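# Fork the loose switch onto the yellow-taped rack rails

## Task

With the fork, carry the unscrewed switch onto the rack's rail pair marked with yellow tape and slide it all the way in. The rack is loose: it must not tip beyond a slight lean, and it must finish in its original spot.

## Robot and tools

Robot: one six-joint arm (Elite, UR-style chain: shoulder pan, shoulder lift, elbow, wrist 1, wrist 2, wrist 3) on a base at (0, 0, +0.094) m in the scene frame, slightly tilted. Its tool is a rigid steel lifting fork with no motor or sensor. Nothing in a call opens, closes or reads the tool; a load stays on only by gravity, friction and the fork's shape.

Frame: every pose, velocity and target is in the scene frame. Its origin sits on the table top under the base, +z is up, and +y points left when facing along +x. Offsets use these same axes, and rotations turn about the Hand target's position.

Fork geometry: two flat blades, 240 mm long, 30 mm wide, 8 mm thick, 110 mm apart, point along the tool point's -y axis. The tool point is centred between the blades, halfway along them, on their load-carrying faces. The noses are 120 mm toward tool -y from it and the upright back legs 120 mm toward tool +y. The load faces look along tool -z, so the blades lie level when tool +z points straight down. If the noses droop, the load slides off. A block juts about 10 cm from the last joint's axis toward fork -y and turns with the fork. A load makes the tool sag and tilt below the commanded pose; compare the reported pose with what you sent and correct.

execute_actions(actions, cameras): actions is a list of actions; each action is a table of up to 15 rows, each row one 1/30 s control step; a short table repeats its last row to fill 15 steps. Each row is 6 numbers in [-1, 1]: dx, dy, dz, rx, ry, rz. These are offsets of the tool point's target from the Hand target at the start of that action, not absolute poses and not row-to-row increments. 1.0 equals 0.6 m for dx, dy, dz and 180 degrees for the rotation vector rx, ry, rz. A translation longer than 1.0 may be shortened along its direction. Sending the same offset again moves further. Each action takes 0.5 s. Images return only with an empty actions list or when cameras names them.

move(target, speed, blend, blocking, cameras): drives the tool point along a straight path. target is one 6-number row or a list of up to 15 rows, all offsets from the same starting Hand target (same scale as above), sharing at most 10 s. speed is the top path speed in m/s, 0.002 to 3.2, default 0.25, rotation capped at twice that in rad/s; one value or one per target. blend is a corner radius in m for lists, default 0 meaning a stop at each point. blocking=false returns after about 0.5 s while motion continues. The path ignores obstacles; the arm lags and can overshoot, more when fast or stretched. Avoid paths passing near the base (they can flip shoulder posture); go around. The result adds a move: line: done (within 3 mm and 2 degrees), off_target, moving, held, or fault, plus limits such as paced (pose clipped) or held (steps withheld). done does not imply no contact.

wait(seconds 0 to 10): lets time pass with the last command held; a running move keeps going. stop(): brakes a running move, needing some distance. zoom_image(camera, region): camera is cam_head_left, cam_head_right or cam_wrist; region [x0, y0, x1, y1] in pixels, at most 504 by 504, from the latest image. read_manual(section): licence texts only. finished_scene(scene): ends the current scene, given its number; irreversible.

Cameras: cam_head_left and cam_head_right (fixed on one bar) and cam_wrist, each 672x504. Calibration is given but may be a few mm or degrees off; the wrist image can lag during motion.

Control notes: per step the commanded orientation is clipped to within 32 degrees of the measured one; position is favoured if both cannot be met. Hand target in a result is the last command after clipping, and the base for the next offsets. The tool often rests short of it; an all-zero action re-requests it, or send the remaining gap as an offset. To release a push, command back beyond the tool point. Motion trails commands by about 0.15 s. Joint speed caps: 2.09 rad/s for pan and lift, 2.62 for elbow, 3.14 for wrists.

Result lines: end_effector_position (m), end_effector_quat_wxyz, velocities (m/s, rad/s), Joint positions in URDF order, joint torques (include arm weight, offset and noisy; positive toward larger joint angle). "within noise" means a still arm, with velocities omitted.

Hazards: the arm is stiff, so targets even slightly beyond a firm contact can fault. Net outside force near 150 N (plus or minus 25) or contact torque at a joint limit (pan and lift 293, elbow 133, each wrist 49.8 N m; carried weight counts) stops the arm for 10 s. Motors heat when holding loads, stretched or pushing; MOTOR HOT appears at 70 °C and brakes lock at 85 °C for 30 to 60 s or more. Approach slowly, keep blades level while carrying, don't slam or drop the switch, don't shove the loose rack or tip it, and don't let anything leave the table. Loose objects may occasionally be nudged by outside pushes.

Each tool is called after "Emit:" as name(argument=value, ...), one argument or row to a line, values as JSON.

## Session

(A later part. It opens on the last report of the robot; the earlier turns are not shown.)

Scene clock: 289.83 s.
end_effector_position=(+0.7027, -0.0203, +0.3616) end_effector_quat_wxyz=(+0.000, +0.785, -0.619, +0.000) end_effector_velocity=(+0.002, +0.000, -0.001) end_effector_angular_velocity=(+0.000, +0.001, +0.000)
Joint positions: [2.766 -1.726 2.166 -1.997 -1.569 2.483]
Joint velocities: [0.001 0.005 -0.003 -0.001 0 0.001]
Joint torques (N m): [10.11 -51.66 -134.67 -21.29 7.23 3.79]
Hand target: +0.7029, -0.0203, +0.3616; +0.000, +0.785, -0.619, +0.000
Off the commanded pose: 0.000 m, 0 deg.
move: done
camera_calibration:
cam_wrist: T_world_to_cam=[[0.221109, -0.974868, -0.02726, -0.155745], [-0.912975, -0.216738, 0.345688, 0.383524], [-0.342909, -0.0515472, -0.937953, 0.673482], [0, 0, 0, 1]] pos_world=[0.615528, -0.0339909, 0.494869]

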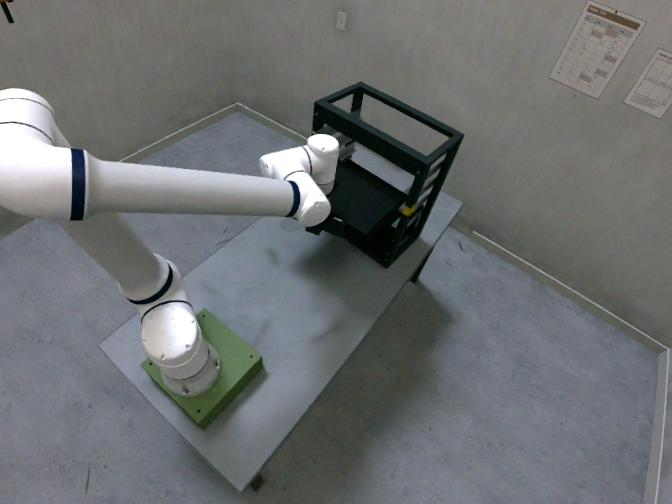

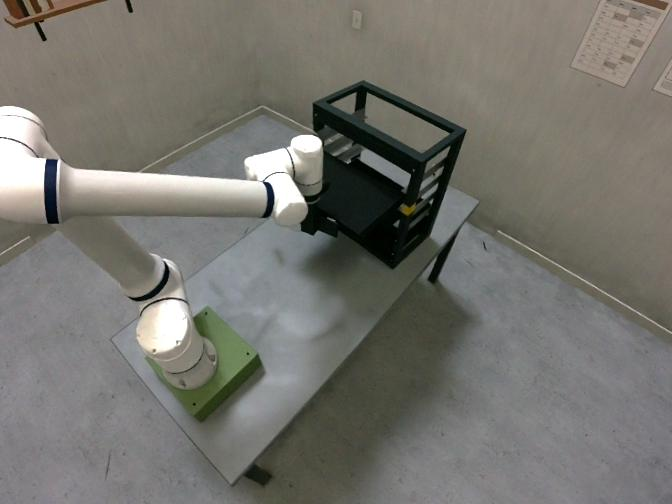

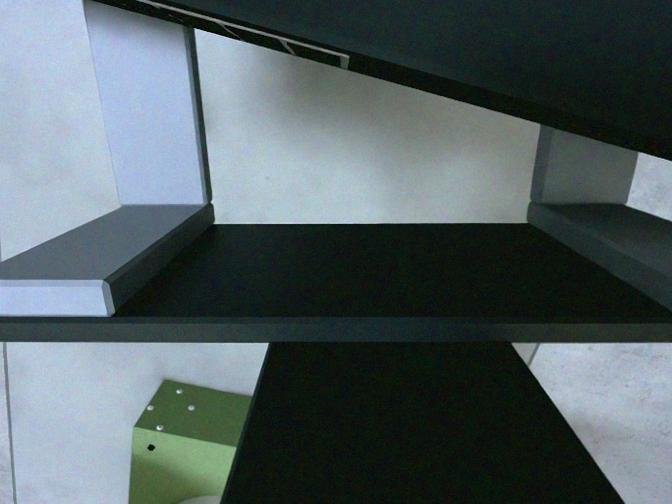

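Emit:
move(
  target=[-0.05,0.002,0,0,0,0],
  speed=0.06,
  cameras=["all"],
)

Emit:
zoom_image(
  camera="cam_head_right",
  region=[370, 170, 430, 230],
)

Emit:
zoom_image(
  camera="cam_head_right",
  region=[300, 125, 360, 185],
)

Emit:
zoom_image(
  camera="cam_head_right",
  region=[310, 210, 370, 270],
)

Emit:
zoom_image(
  camera="cam_head_left",
  region=[370, 170, 430, 230],
)

Scene clock: 300.13 s.
end_effector_position=(+0.6731, -0.0191, +0.3616) end_effector_quat_wxyz=(+0.000, +0.785, -0.619, +0.000)
Joint positions: [2.744 -1.783 2.21 -1.984 -1.569 2.462]
Joint torques (N m): [-24.55 -72.42 -108.86 -15.38 4.5 -2.51]
Hand target: +0.6729, -0.0191, +0.3616; +0.000, +0.785, -0.619, +0.000
Off the commanded pose: 0.000 m, 0 deg.
move: done
camera_calibration:
cam_wrist: T_world_to_cam=[[0.221042, -0.974886, -0.0271558, -0.148043], [-0.912959, -0.216634, 0.345796, 0.356701], [-0.342995, -0.0516434, -0.937917, 0.663423], [0, 0, 0, 1]] pos_world=[0.585928, -0.0327908, 0.49487]

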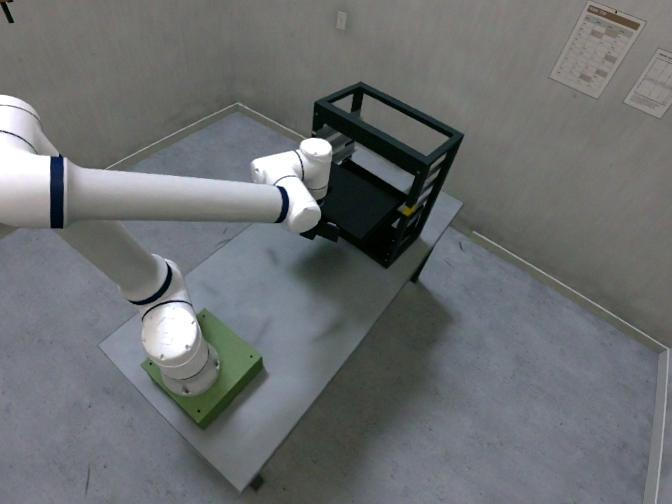

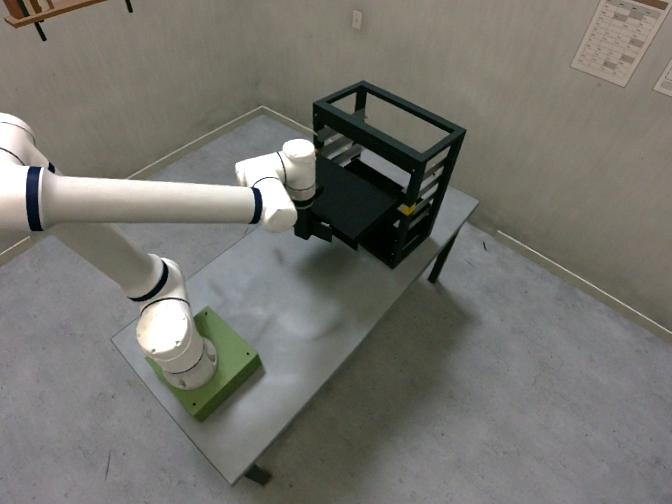

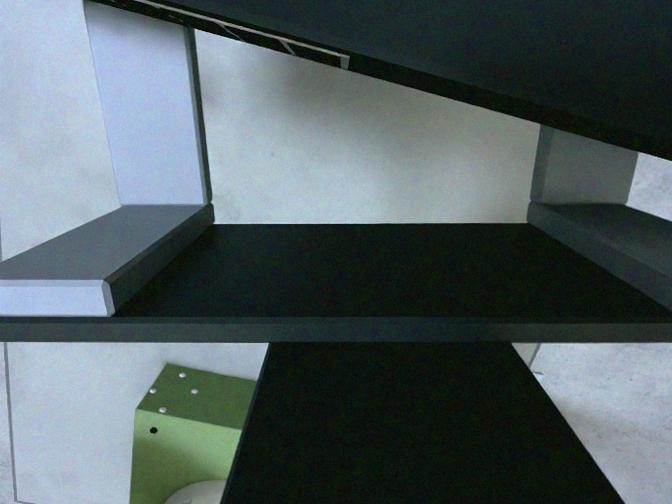

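Scaled by 8.400.

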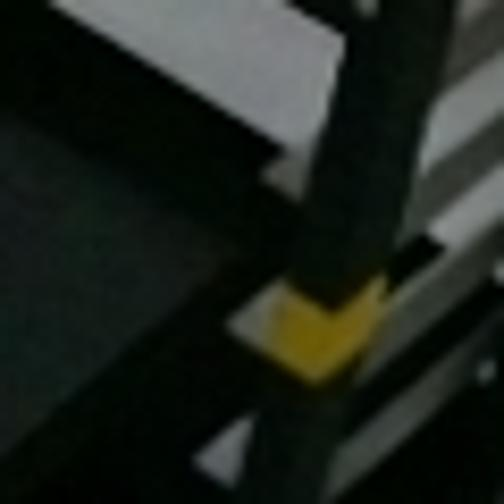

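Scaled by 8.400.

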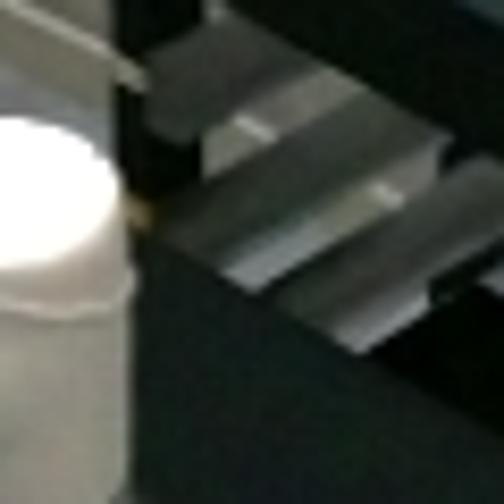

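Scaled by 8.400.

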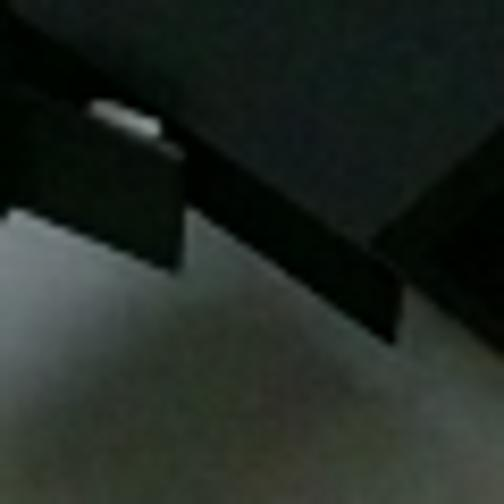

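Scaled by 8.400.

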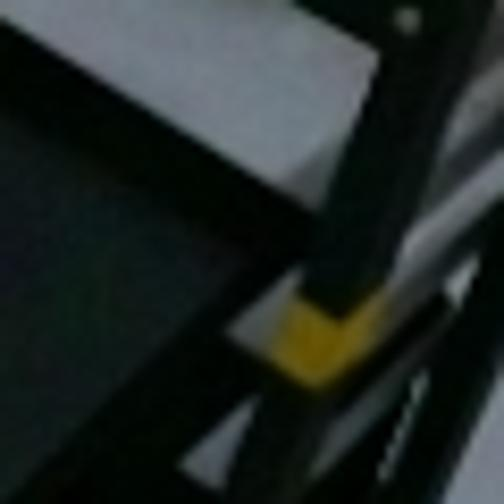

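Emit:
move(
  target=[
    [0,-0.0108,0,0,0,-0.01],
    [0.05,-0.0128,0,0,0,-0.01],
  ],
  speed=0.05,
  cameras=["all"],
)

Emit:
zoom_image(
  camera="cam_head_right",
  region=[370, 170, 430, 230],
)

Emit:
zoom_image(
  camera="cam_head_right",
  region=[300, 125, 360, 185],
)

Scene clock: 312.63 s.
end_effector_position=(+0.7027, -0.0268, +0.3616) end_effector_quat_wxyz=(+0.000, +0.776, -0.631, +0.000)
Joint positions: [2.762 -1.728 2.167 -1.996 -1.569 2.511]
Joint torques (N m): [10.57 -51.56 -134.53 -21.44 7.3 3.93]
Hand target: +0.7029, -0.0268, +0.3616; +0.000, +0.776, -0.631, +0.000
Off the commanded pose: 0.000 m, 0 deg.
move: done
camera_calibration:
cam_wrist: T_world_to_cam=[[0.190362, -0.981335, -0.027277, -0.140643], [-0.919305, -0.187941, 0.345769, 0.387311], [-0.344441, -0.0407455, -0.937923, 0.674496], [0, 0, 0, 1]] pos_world=[0.615155, -0.037744, 0.494869]

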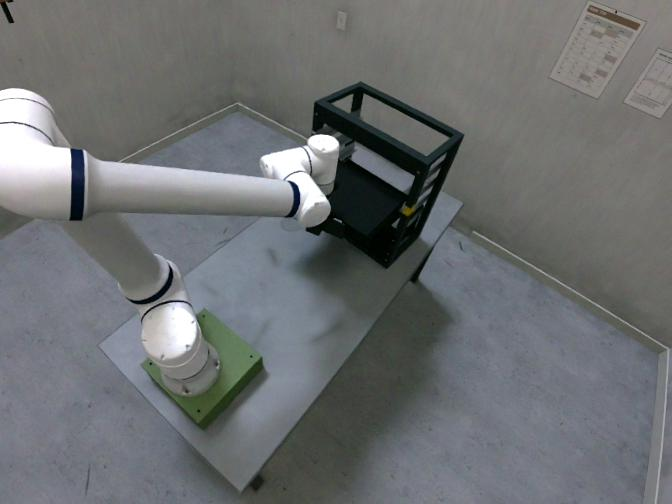

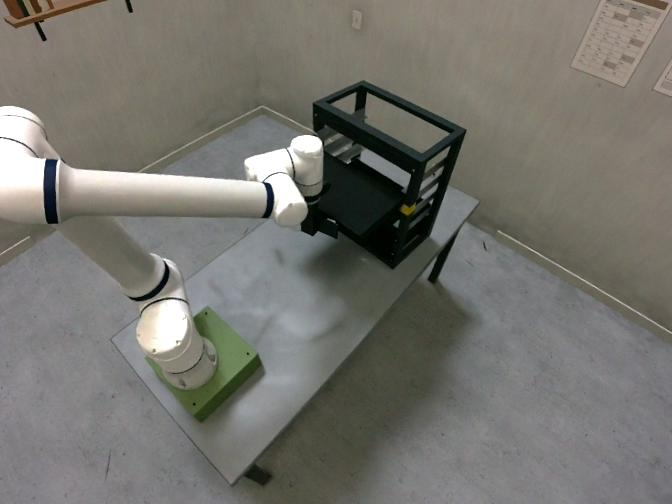

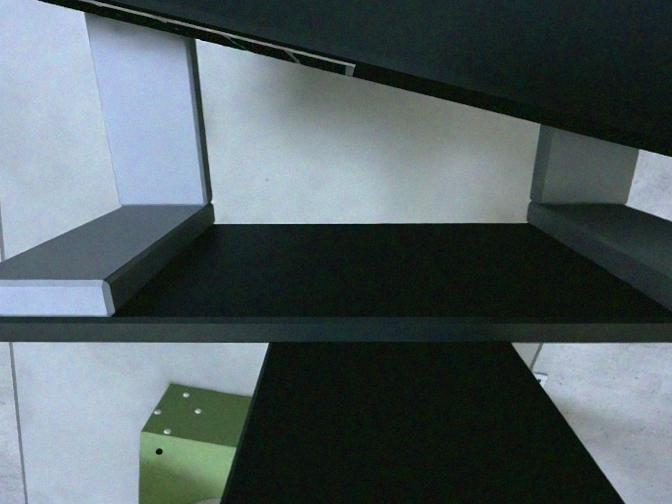

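Scaled by 8.400.

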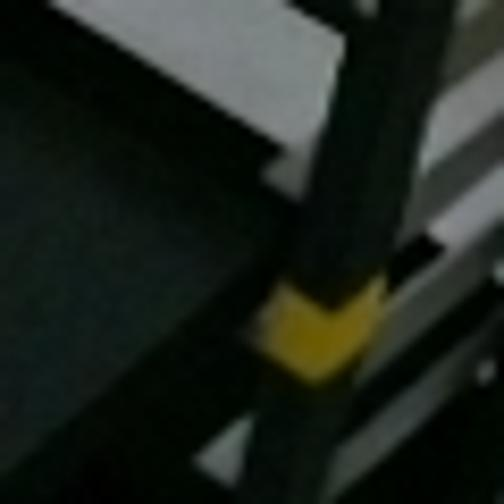

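Scaled by 8.400.

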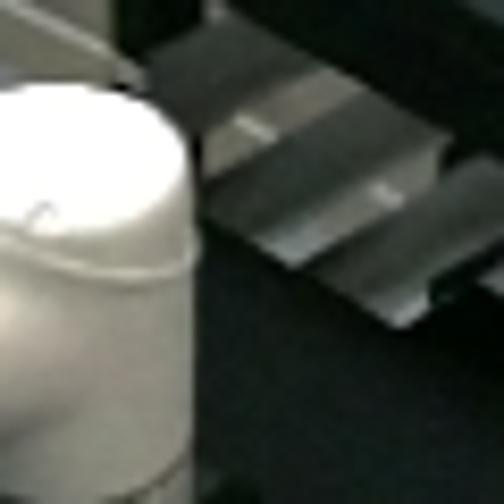

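Emit:
move(
  target=[-0.05,0.002,0,0,0,0],
  speed=0.06,
)

Emit:
move(
  target=[
    [0,-0.005,0.02,0,0,-0.0067],
    [0.04,-0.0067,0.02,0,0,-0.0067],
  ],
  speed=0.05,
  cameras=["all"],
)

Emit:
zoom_image(
  camera="cam_head_right",
  region=[370, 170, 430, 230],
)

Emit:
zoom_image(
  camera="cam_head_left",
  region=[370, 170, 430, 230],
)

Emit:
zoom_image(
  camera="cam_head_right",
  region=[300, 125, 360, 185],
)

Scene clock: 330.03 s.
end_effector_position=(+0.6731, -0.0256, +0.3616) end_effector_quat_wxyz=(+0.000, +0.776, -0.631, +0.000)
Joint positions: [2.74 -1.784 2.211 -1.983 -1.569 2.489]
Joint torques (N m): [-21.69 -74.06 -109.12 -15.52 4.55 -2.24]
Hand target: +0.6729, -0.0256, +0.3616; +0.000, +0.776, -0.631, +0.000
Off the commanded pose: 0.000 m, 0 deg.
move: done

Scene clock: 331.67 s.
end_effector_position=(+0.6967, -0.0296, +0.3736) end_effector_quat_wxyz=(+0.000, +0.769, -0.639, +0.000)
Joint positions: [2.757 -1.749 2.162 -1.969 -1.569 2.527]
Joint torques (N m): [9.95 -50.46 -133.91 -20.44 5.91 3.2]
Hand target: +0.6969, -0.0296, +0.3736; +0.000, +0.769, -0.639, +0.000
Off the commanded pose: 0.000 m, 0 deg.
move: done
camera_calibration:
cam_wrist: T_world_to_cam=[[0.16963, -0.985131, -0.0272619, -0.127574], [-0.923073, -0.168512, 0.345745, 0.380299], [-0.345198, -0.033484, -0.937932, 0.684307], [0, 0, 0, 1]] pos_world=[0.608905, -0.0386784, 0.506869]

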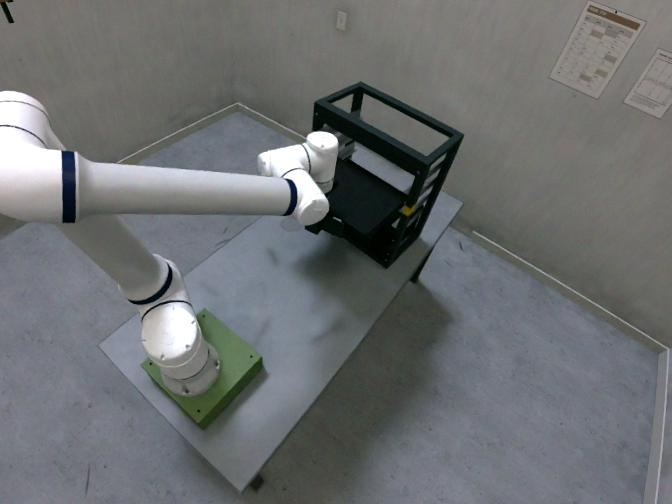

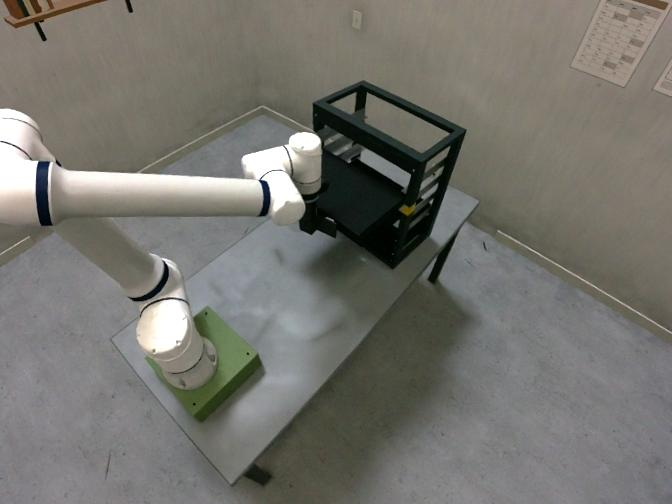

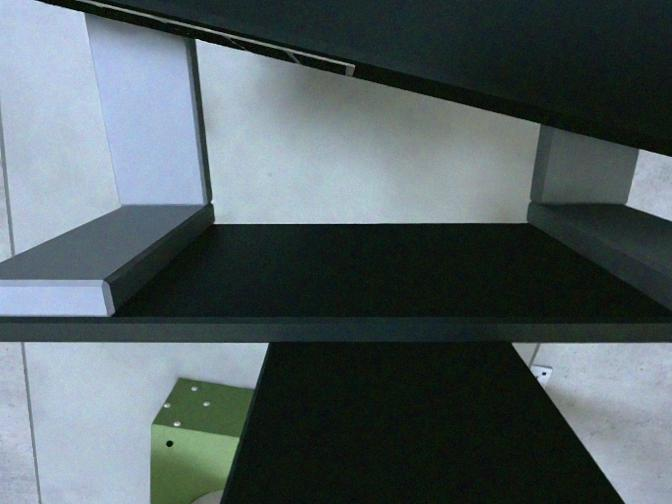

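Scaled by 8.400.

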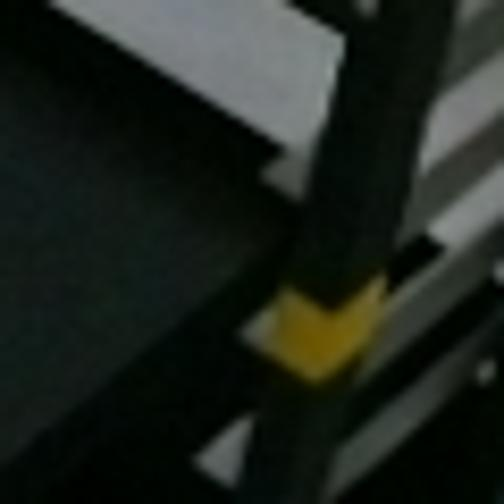

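Scaled by 8.400.

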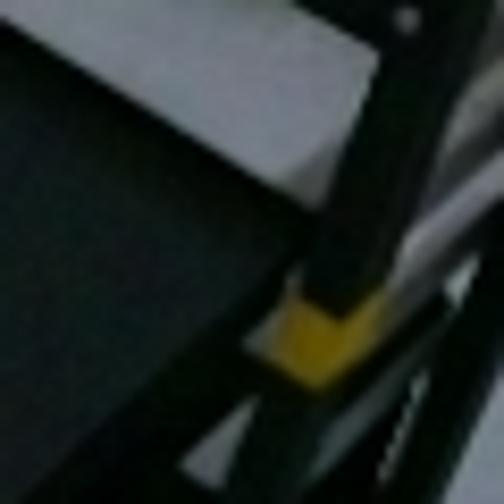

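Scaled by 8.400.

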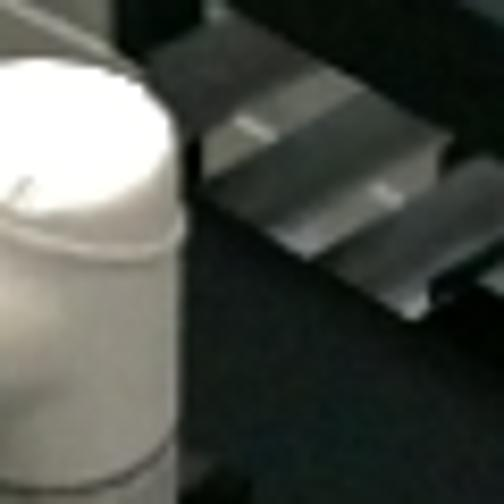

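Emit:
move(
  target=[0.02,-0.0008,0,0,0,0],
  speed=0.05,
  cameras=["cam_wrist"],
)

Emit:
move(
  target=[0.02,-0.0008,0,0,0,0],
  speed=0.05,
  cameras=["all"],
)

Emit:
zoom_image(
  camera="cam_head_right",
  region=[300, 110, 430, 240],
)

Scene clock: 336.47 s.
end_effector_position=(+0.7087, -0.0301, +0.3736) end_effector_quat_wxyz=(+0.000, +0.769, -0.639, +0.000)
Joint positions: [2.766 -1.727 2.144 -1.974 -1.569 2.536]
Joint torques (N m): [9.59 -55.24 -134.8 -20.82 6.88 3.2]
Hand target: +0.7089, -0.0301, +0.3736; +0.000, +0.769, -0.639, +0.000
Off the commanded pose: 0.000 m, 0 deg.
move: done
camera_calibration:
cam_wrist: T_world_to_cam=[[0.169661, -0.985128, -0.0271686, -0.130168], [-0.923068, -0.168509, 0.345761, 0.39128], [-0.345197, -0.0335838, -0.937929, 0.688427], [0, 0, 0, 1]] pos_world=[0.620905, -0.0391782, 0.50687]
Images, in order (width x height): cam_wrist 672x504.

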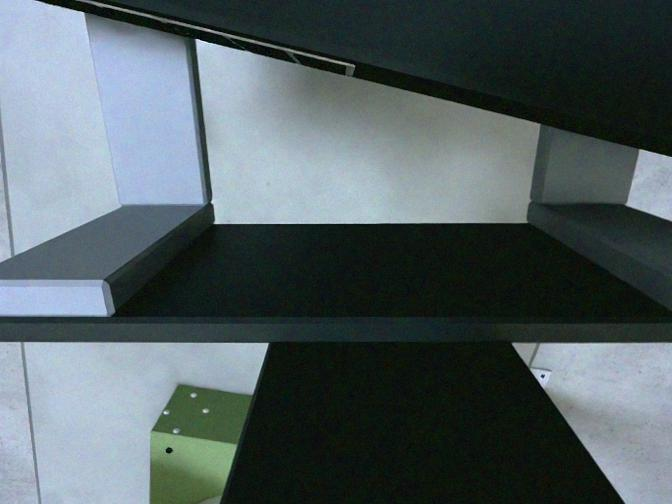

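Scene clock: 337.30 s.
end_effector_position=(+0.7207, -0.0306, +0.3736) end_effector_quat_wxyz=(+0.000, +0.769, -0.639, +0.000)
Joint positions: [2.774 -1.704 2.126 -1.978 -1.569 2.544]
Joint torques (N m): [8.64 -58.96 -134.85 -20.68 6.55 3.69]
Hand target: +0.7209, -0.0306, +0.3736; +0.000, +0.769, -0.639, +0.000
Off the commanded pose: 0.000 m, 0 deg.
move: done
camera_calibration:
cam_wrist: T_world_to_cam=[[0.16963, -0.985131, -0.0272619, -0.13263], [-0.923073, -0.168512, 0.345745, 0.402284], [-0.345198, -0.033484, -0.937932, 0.692558], [0, 0, 0, 1]] pos_world=[0.632905, -0.0396784, 0.506869]

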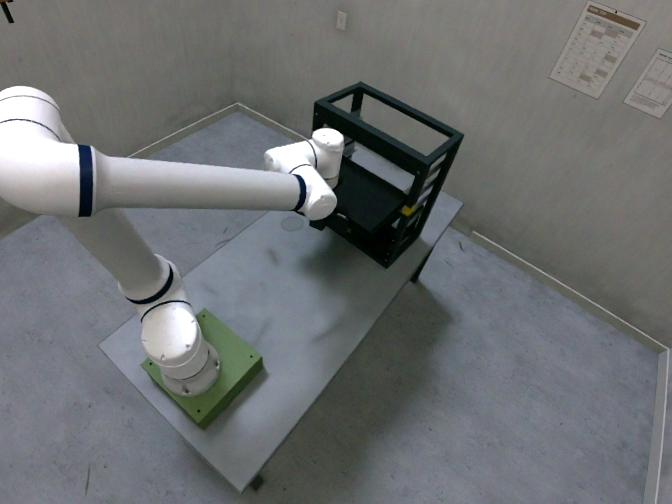

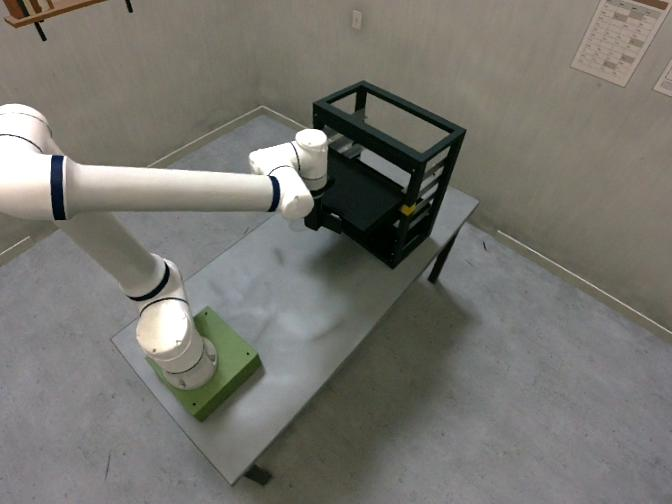

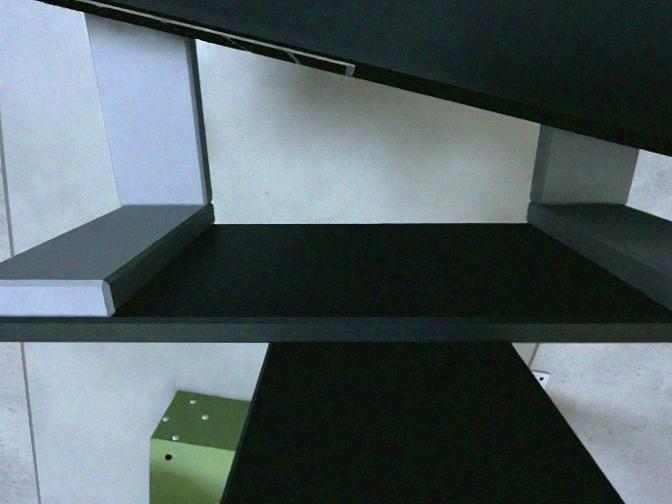

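Scaled by 3.877.

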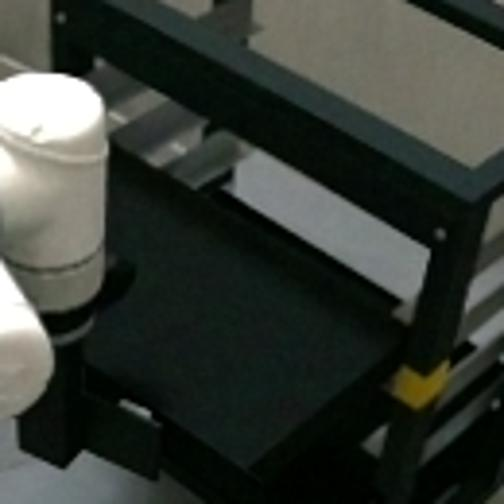

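Emit:
move(
  target=[0.05,-0.0021,0,0,0,0],
  speed=0.05,
  cameras=["cam_wrist"],
)

Emit:
move(
  target=[0.05,-0.0021,0,0,0,0],
  speed=0.05,
  cameras=["all"],
)

Emit:
zoom_image(
  camera="cam_head_right",
  region=[300, 110, 430, 240],
)

Scene clock: 348.57 s.
end_effector_position=(+0.7507, -0.0318, +0.3736) end_effector_quat_wxyz=(+0.000, +0.769, -0.639, +0.000)
Joint positions: [2.792 -1.65 2.079 -1.985 -1.569 2.562]
Joint torques (N m): [14.95 -65.27 -134.49 -21.25 8.26 1.6]
Hand target: +0.7509, -0.0318, +0.3736; +0.000, +0.769, -0.639, +0.000
Off the commanded pose: 0.000 m, 0 deg.
move: done
camera_calibration:
cam_wrist: T_world_to_cam=[[0.16963, -0.985131, -0.0272619, -0.138999], [-0.923073, -0.168512, 0.345745, 0.429757], [-0.345198, -0.033484, -0.937932, 0.702871], [0, 0, 0, 1]] pos_world=[0.662905, -0.0409784, 0.506869]
Images, in order (width x height): cam_wrist 672x504.

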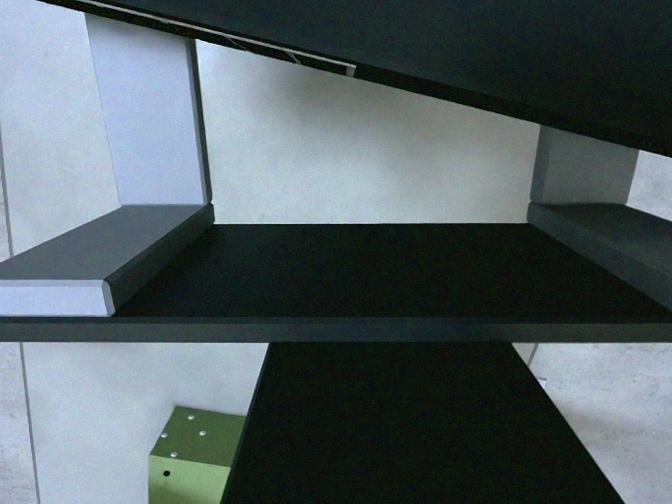

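Scene clock: 349.60 s.
end_effector_position=(+0.7807, -0.0331, +0.3736) end_effector_quat_wxyz=(+0.000, +0.769, -0.639, +0.000)
Joint positions: [2.809 -1.598 2.031 -1.989 -1.568 2.579]
Joint torques (N m): [16.21 -69.99 -135.17 -21.37 8.03 1.56]
Hand target: +0.7809, -0.0331, +0.3736; +0.000, +0.769, -0.639, +0.000
Off the commanded pose: 0.000 m, 0 deg.
move: done
camera_calibration:
cam_wrist: T_world_to_cam=[[0.16963, -0.985131, -0.0272619, -0.14527], [-0.923073, -0.168512, 0.345745, 0.457247], [-0.345198, -0.033484, -0.937932, 0.713186], [0, 0, 0, 1]] pos_world=[0.692905, -0.0421784, 0.506869]

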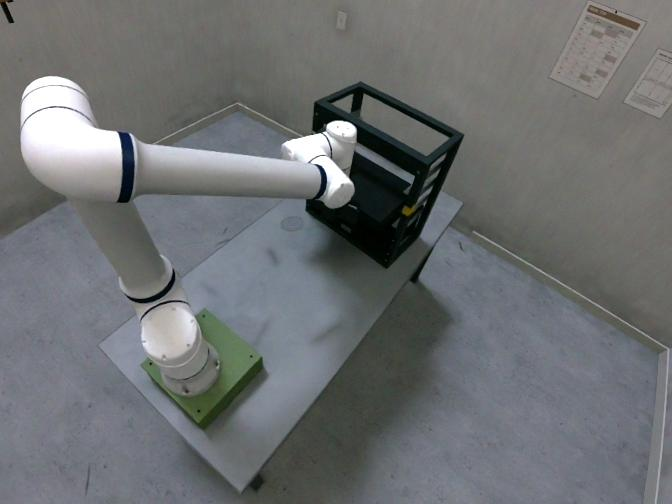

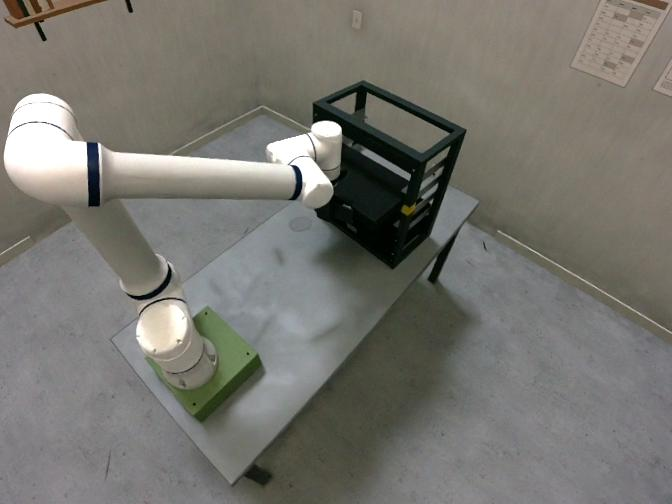

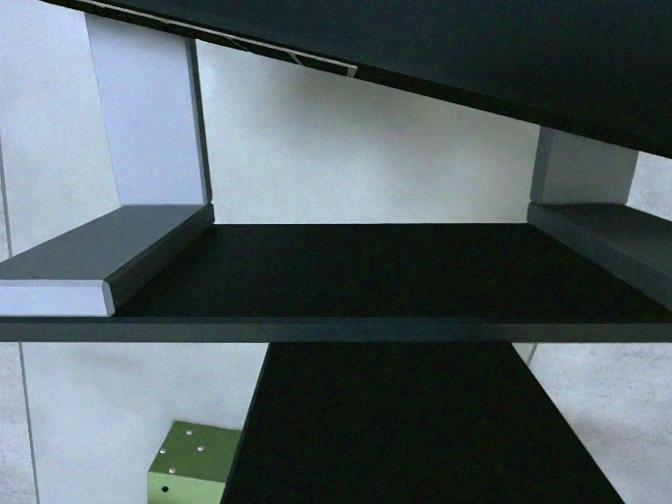

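Scaled by 3.877.

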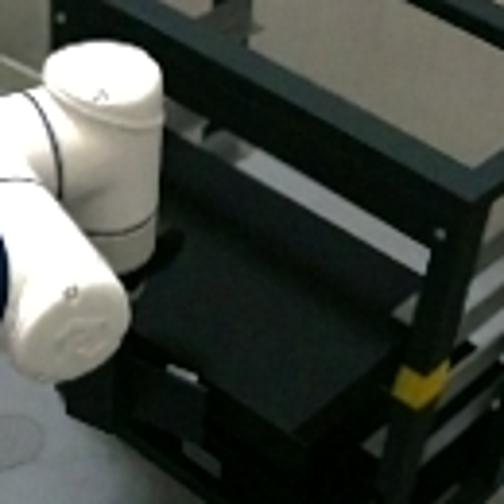

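Emit:
move(
  target=[0.0667,-0.0045,0,0,0,0],
  speed=0.05,
  cameras=["cam_wrist"],
)

Emit:
move(
  target=[0.0667,-0.004,0,0,0,0],
  speed=0.05,
  cameras=["all"],
)

Emit:
zoom_image(
  camera="cam_head_right",
  region=[300, 110, 430, 240],
)

Scene clock: 358.40 s.
end_effector_position=(+0.8207, -0.0358, +0.3736) end_effector_quat_wxyz=(+0.000, +0.769, -0.639, +0.000)
Joint positions: [2.828 -1.53 1.963 -1.99 -1.568 2.598]
Joint torques (N m): [15.88 -80.38 -135.39 -16.49 7.43 1.57]
Hand target: +0.8209, -0.0358, +0.3736; +0.000, +0.769, -0.639, +0.000
Off the commanded pose: 0.000 m, 0 deg.
move: done
camera_calibration:
cam_wrist: T_world_to_cam=[[0.16963, -0.985131, -0.0272619, -0.154715], [-0.923073, -0.168512, 0.345745, 0.493715], [-0.345198, -0.033484, -0.937932, 0.726904], [0, 0, 0, 1]] pos_world=[0.732905, -0.0448784, 0.506869]
Images, in order (width x height): cam_wrist 672x504.

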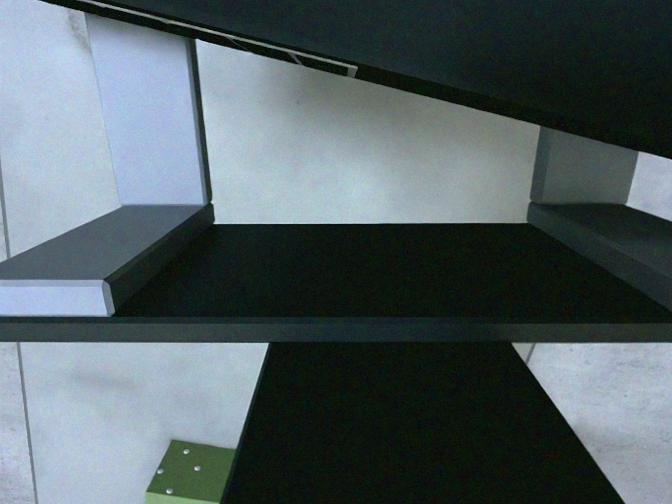

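Scene clock: 359.63 s.
end_effector_position=(+0.8607, -0.0382, +0.3736) end_effector_quat_wxyz=(+0.000, +0.769, -0.639, +0.000)
Joint positions: [2.845 -1.464 1.893 -1.985 -1.568 2.615]
Joint torques (N m): [15.45 -90.14 -135.84 -16.45 7.38 1.83]
Hand target: +0.8609, -0.0382, +0.3736; +0.000, +0.769, -0.639, +0.000
Off the commanded pose: 0.000 m, 0 deg.
move: done
camera_calibration:
cam_wrist: T_world_to_cam=[[0.16963, -0.985131, -0.0272619, -0.163865], [-0.923073, -0.168512, 0.345745, 0.530233], [-0.345198, -0.033484, -0.937932, 0.740631], [0, 0, 0, 1]] pos_world=[0.772905, -0.0472784, 0.506869]

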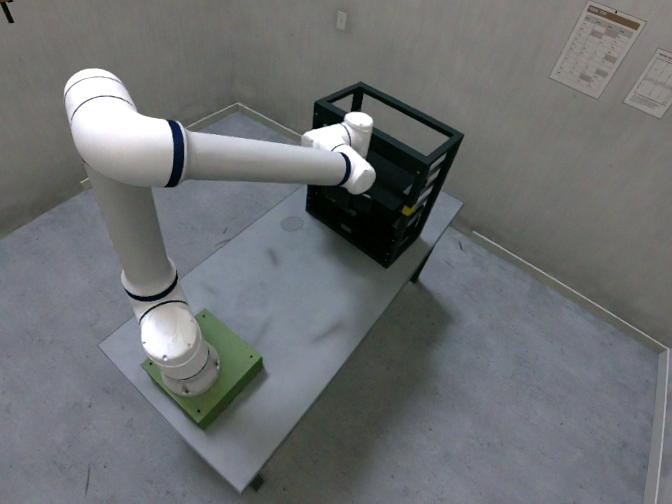

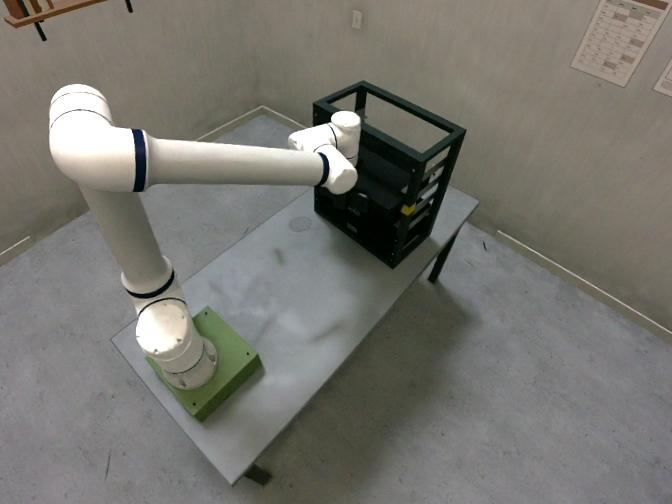

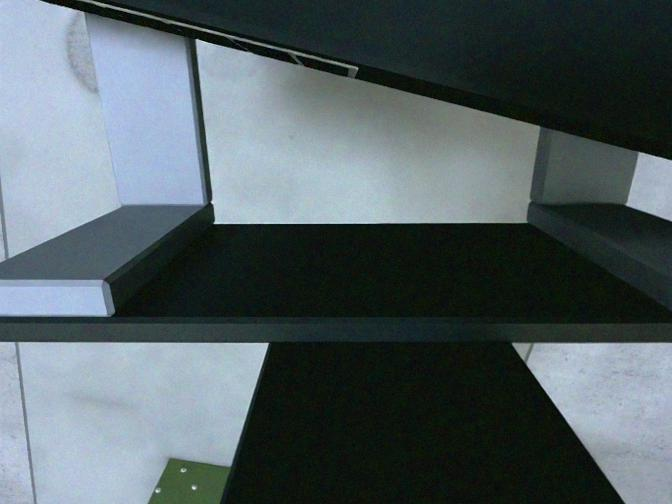

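Scaled by 3.877.

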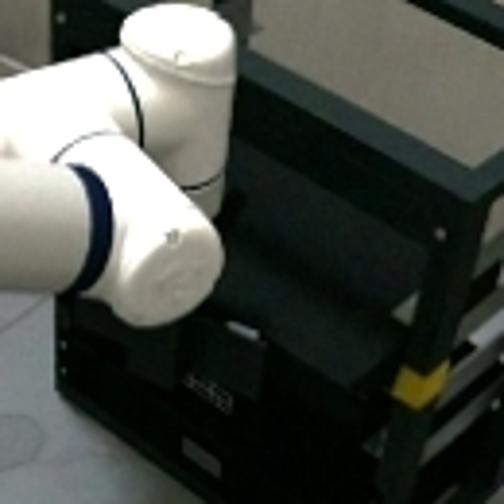

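Emit:
move(
  target=[
    [0.045,-0.0023,0,0,0,0],
    [0.045,-0.0023,-0.0333,0,0,0],
  ],
  speed=0.04,
  cameras=["cam_wrist"],
)

Emit:
move(
  target=[0,0,-0.0167,0,0,0],
  speed=0.03,
  cameras=["all"],
)

Emit:
zoom_image(
  camera="cam_head_right",
  region=[300, 110, 430, 240],
)

Scene clock: 366.70 s.
end_effector_position=(+0.8880, -0.0396, +0.3539) end_effector_quat_wxyz=(+0.000, +0.769, -0.639, +0.000)
Joint positions: [2.855 -1.407 1.865 -2.015 -1.568 2.625]
Joint torques (N m): [12.44 -93.91 -106.39 -20.64 2.88 1.88]
Hand target: +0.8879, -0.0396, +0.3536; +0.000, +0.769, -0.639, +0.000
Off the commanded pose: 0.000 m, 0 deg.
move: done
camera_calibration:
cam_wrist: T_world_to_cam=[[0.169663, -0.985128, -0.0271691, -0.170483], [-0.923068, -0.16851, 0.345761, 0.561996], [-0.345197, -0.0335838, -0.937929, 0.731524], [0, 0, 0, 1]] pos_world=[0.800205, -0.0486782, 0.48717]
Images, in order (width x height): cam_wrist 672x504.

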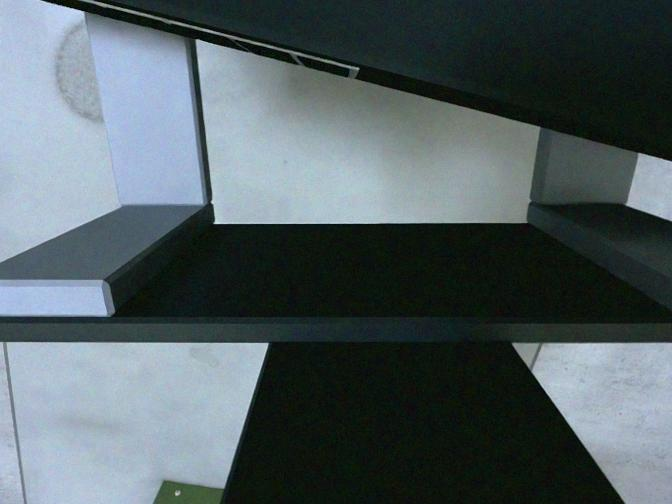

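Scene clock: 367.50 s.
end_effector_position=(+0.8880, -0.0395, +0.3438) end_effector_quat_wxyz=(+0.000, +0.769, -0.639, +0.000)
Joint positions: [2.855 -1.399 1.876 -2.033 -1.568 2.625]
Joint torques (N m): [0.78 -63.17 -69.23 -10.16 -0.77 2.79]
Hand target: +0.8879, -0.0396, +0.3436; +0.000, +0.769, -0.639, +0.000
Off the commanded pose: 0.000 m, 0 deg.
move: done
camera_calibration:
cam_wrist: T_world_to_cam=[[0.16963, -0.985131, -0.0272619, -0.170687], [-0.923073, -0.168512, 0.345745, 0.565501], [-0.345198, -0.033484, -0.937932, 0.722058], [0, 0, 0, 1]] pos_world=[0.800205, -0.0486784, 0.477069]

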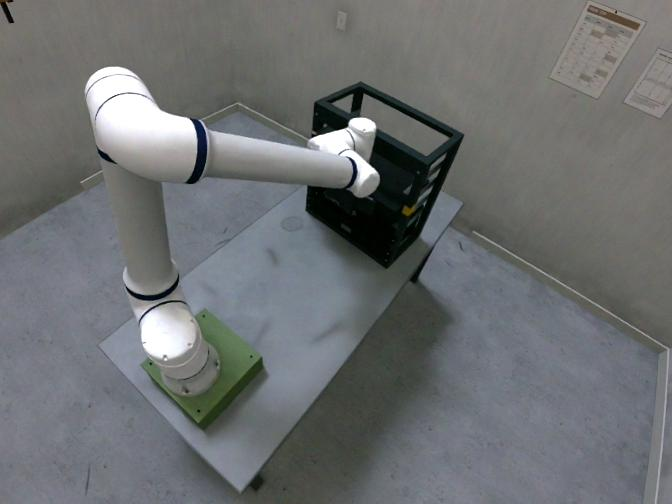

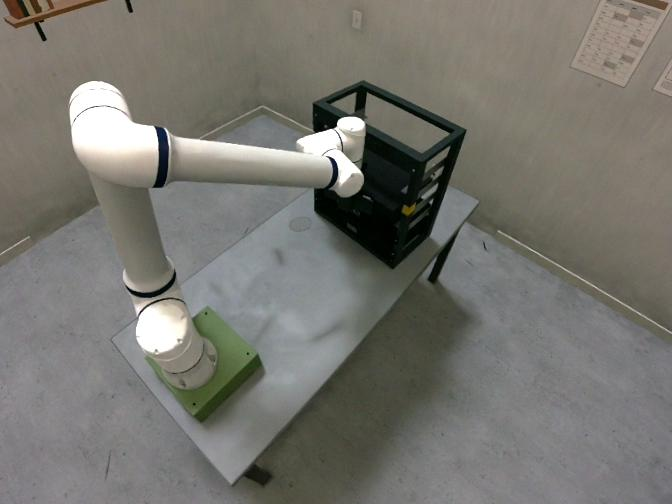

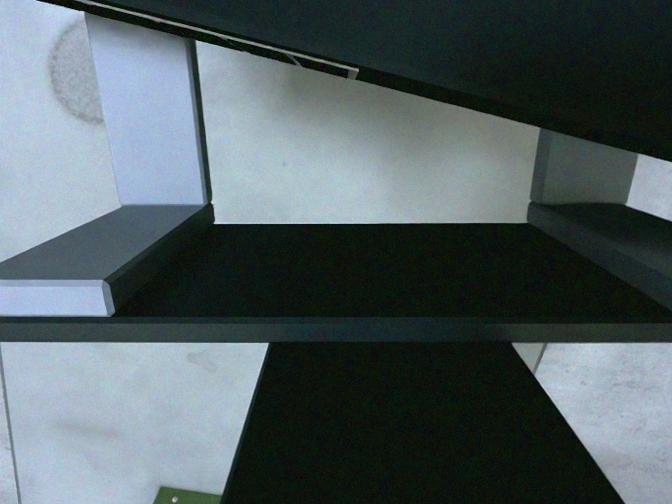

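Scaled by 3.877.

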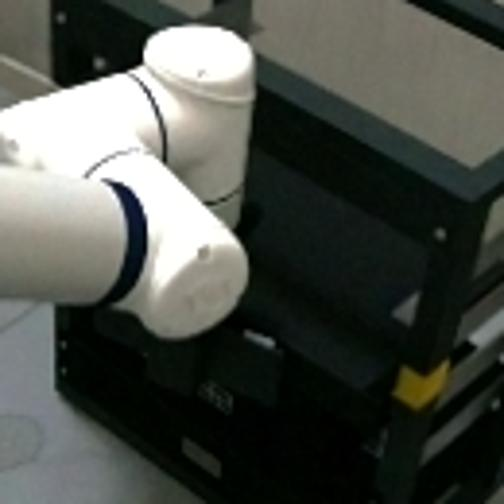

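Emit:
move(
  target=[
    [0,0,-0.015,0,0,0],
    [-0.43,0.0233,-0.015,0,0,0],
    [-0.43,0.054,0.0557,0,0,-0.0717],
  ],
  speed=[0.03,0.12,0.12],
  cameras=["all"],
)

Emit:
zoom_image(
  camera="cam_head_right",
  region=[270, 90, 450, 270],
)

Emit:
zoom_image(
  camera="cam_head_left",
  region=[270, 90, 450, 270],
)

Scene clock: 377.07 s.
end_effector_position=(+0.6299, -0.0072, +0.3770) end_effector_quat_wxyz=(+0.000, +0.692, -0.722, +0.000)
Joint positions: [2.806 -1.898 2.258 -1.917 -1.569 2.801]
Joint torques (N m): [10.4 -40.47 -97.61 -5.41 -1.83 3.43]
Hand target: +0.6299, -0.0072, +0.3770; +0.000, +0.692, -0.722, +0.000
Off the commanded pose: 0.000 m, 0 deg.
move: done
camera_calibration:
cam_wrist: T_world_to_cam=[[-0.0544355, -0.998145, -0.0272477, 0.0469428], [-0.937407, 0.0416852, 0.345731, 0.331825], [-0.343954, 0.0443622, -0.937938, 0.664983], [0, 0, 0, 1]] pos_world=[0.542334, 0.00352348, 0.510269]

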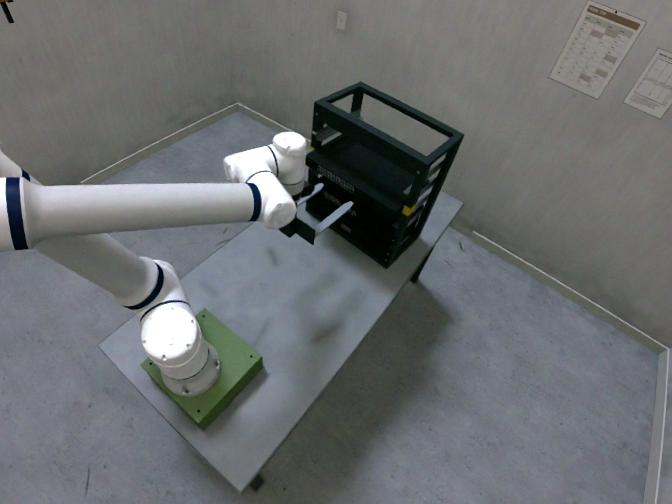

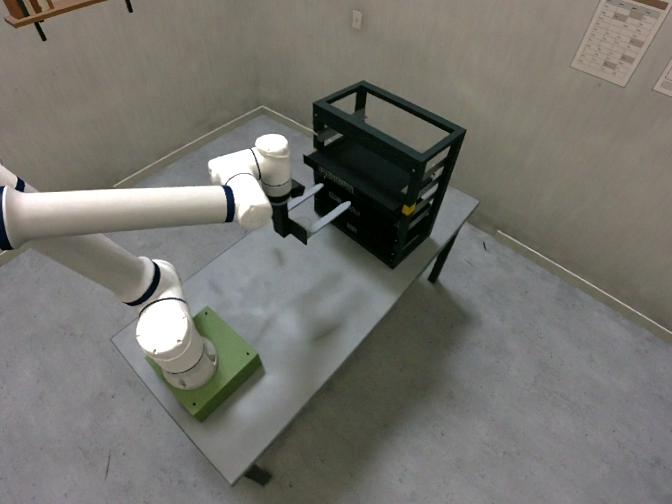

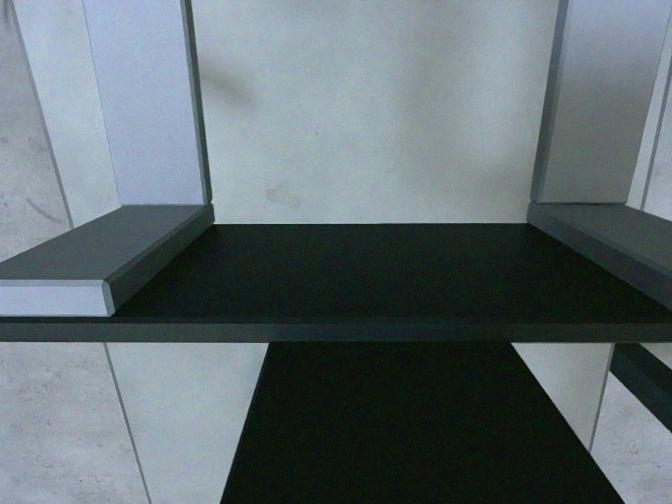

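Scaled by 2.800.

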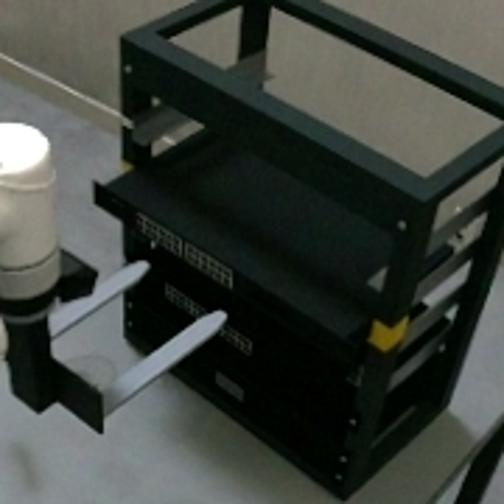

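Scaled by 2.800.

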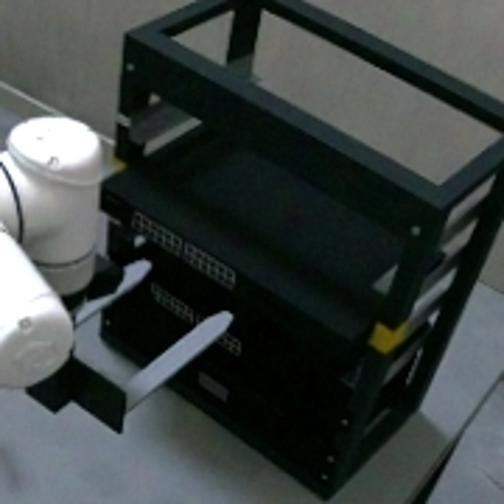

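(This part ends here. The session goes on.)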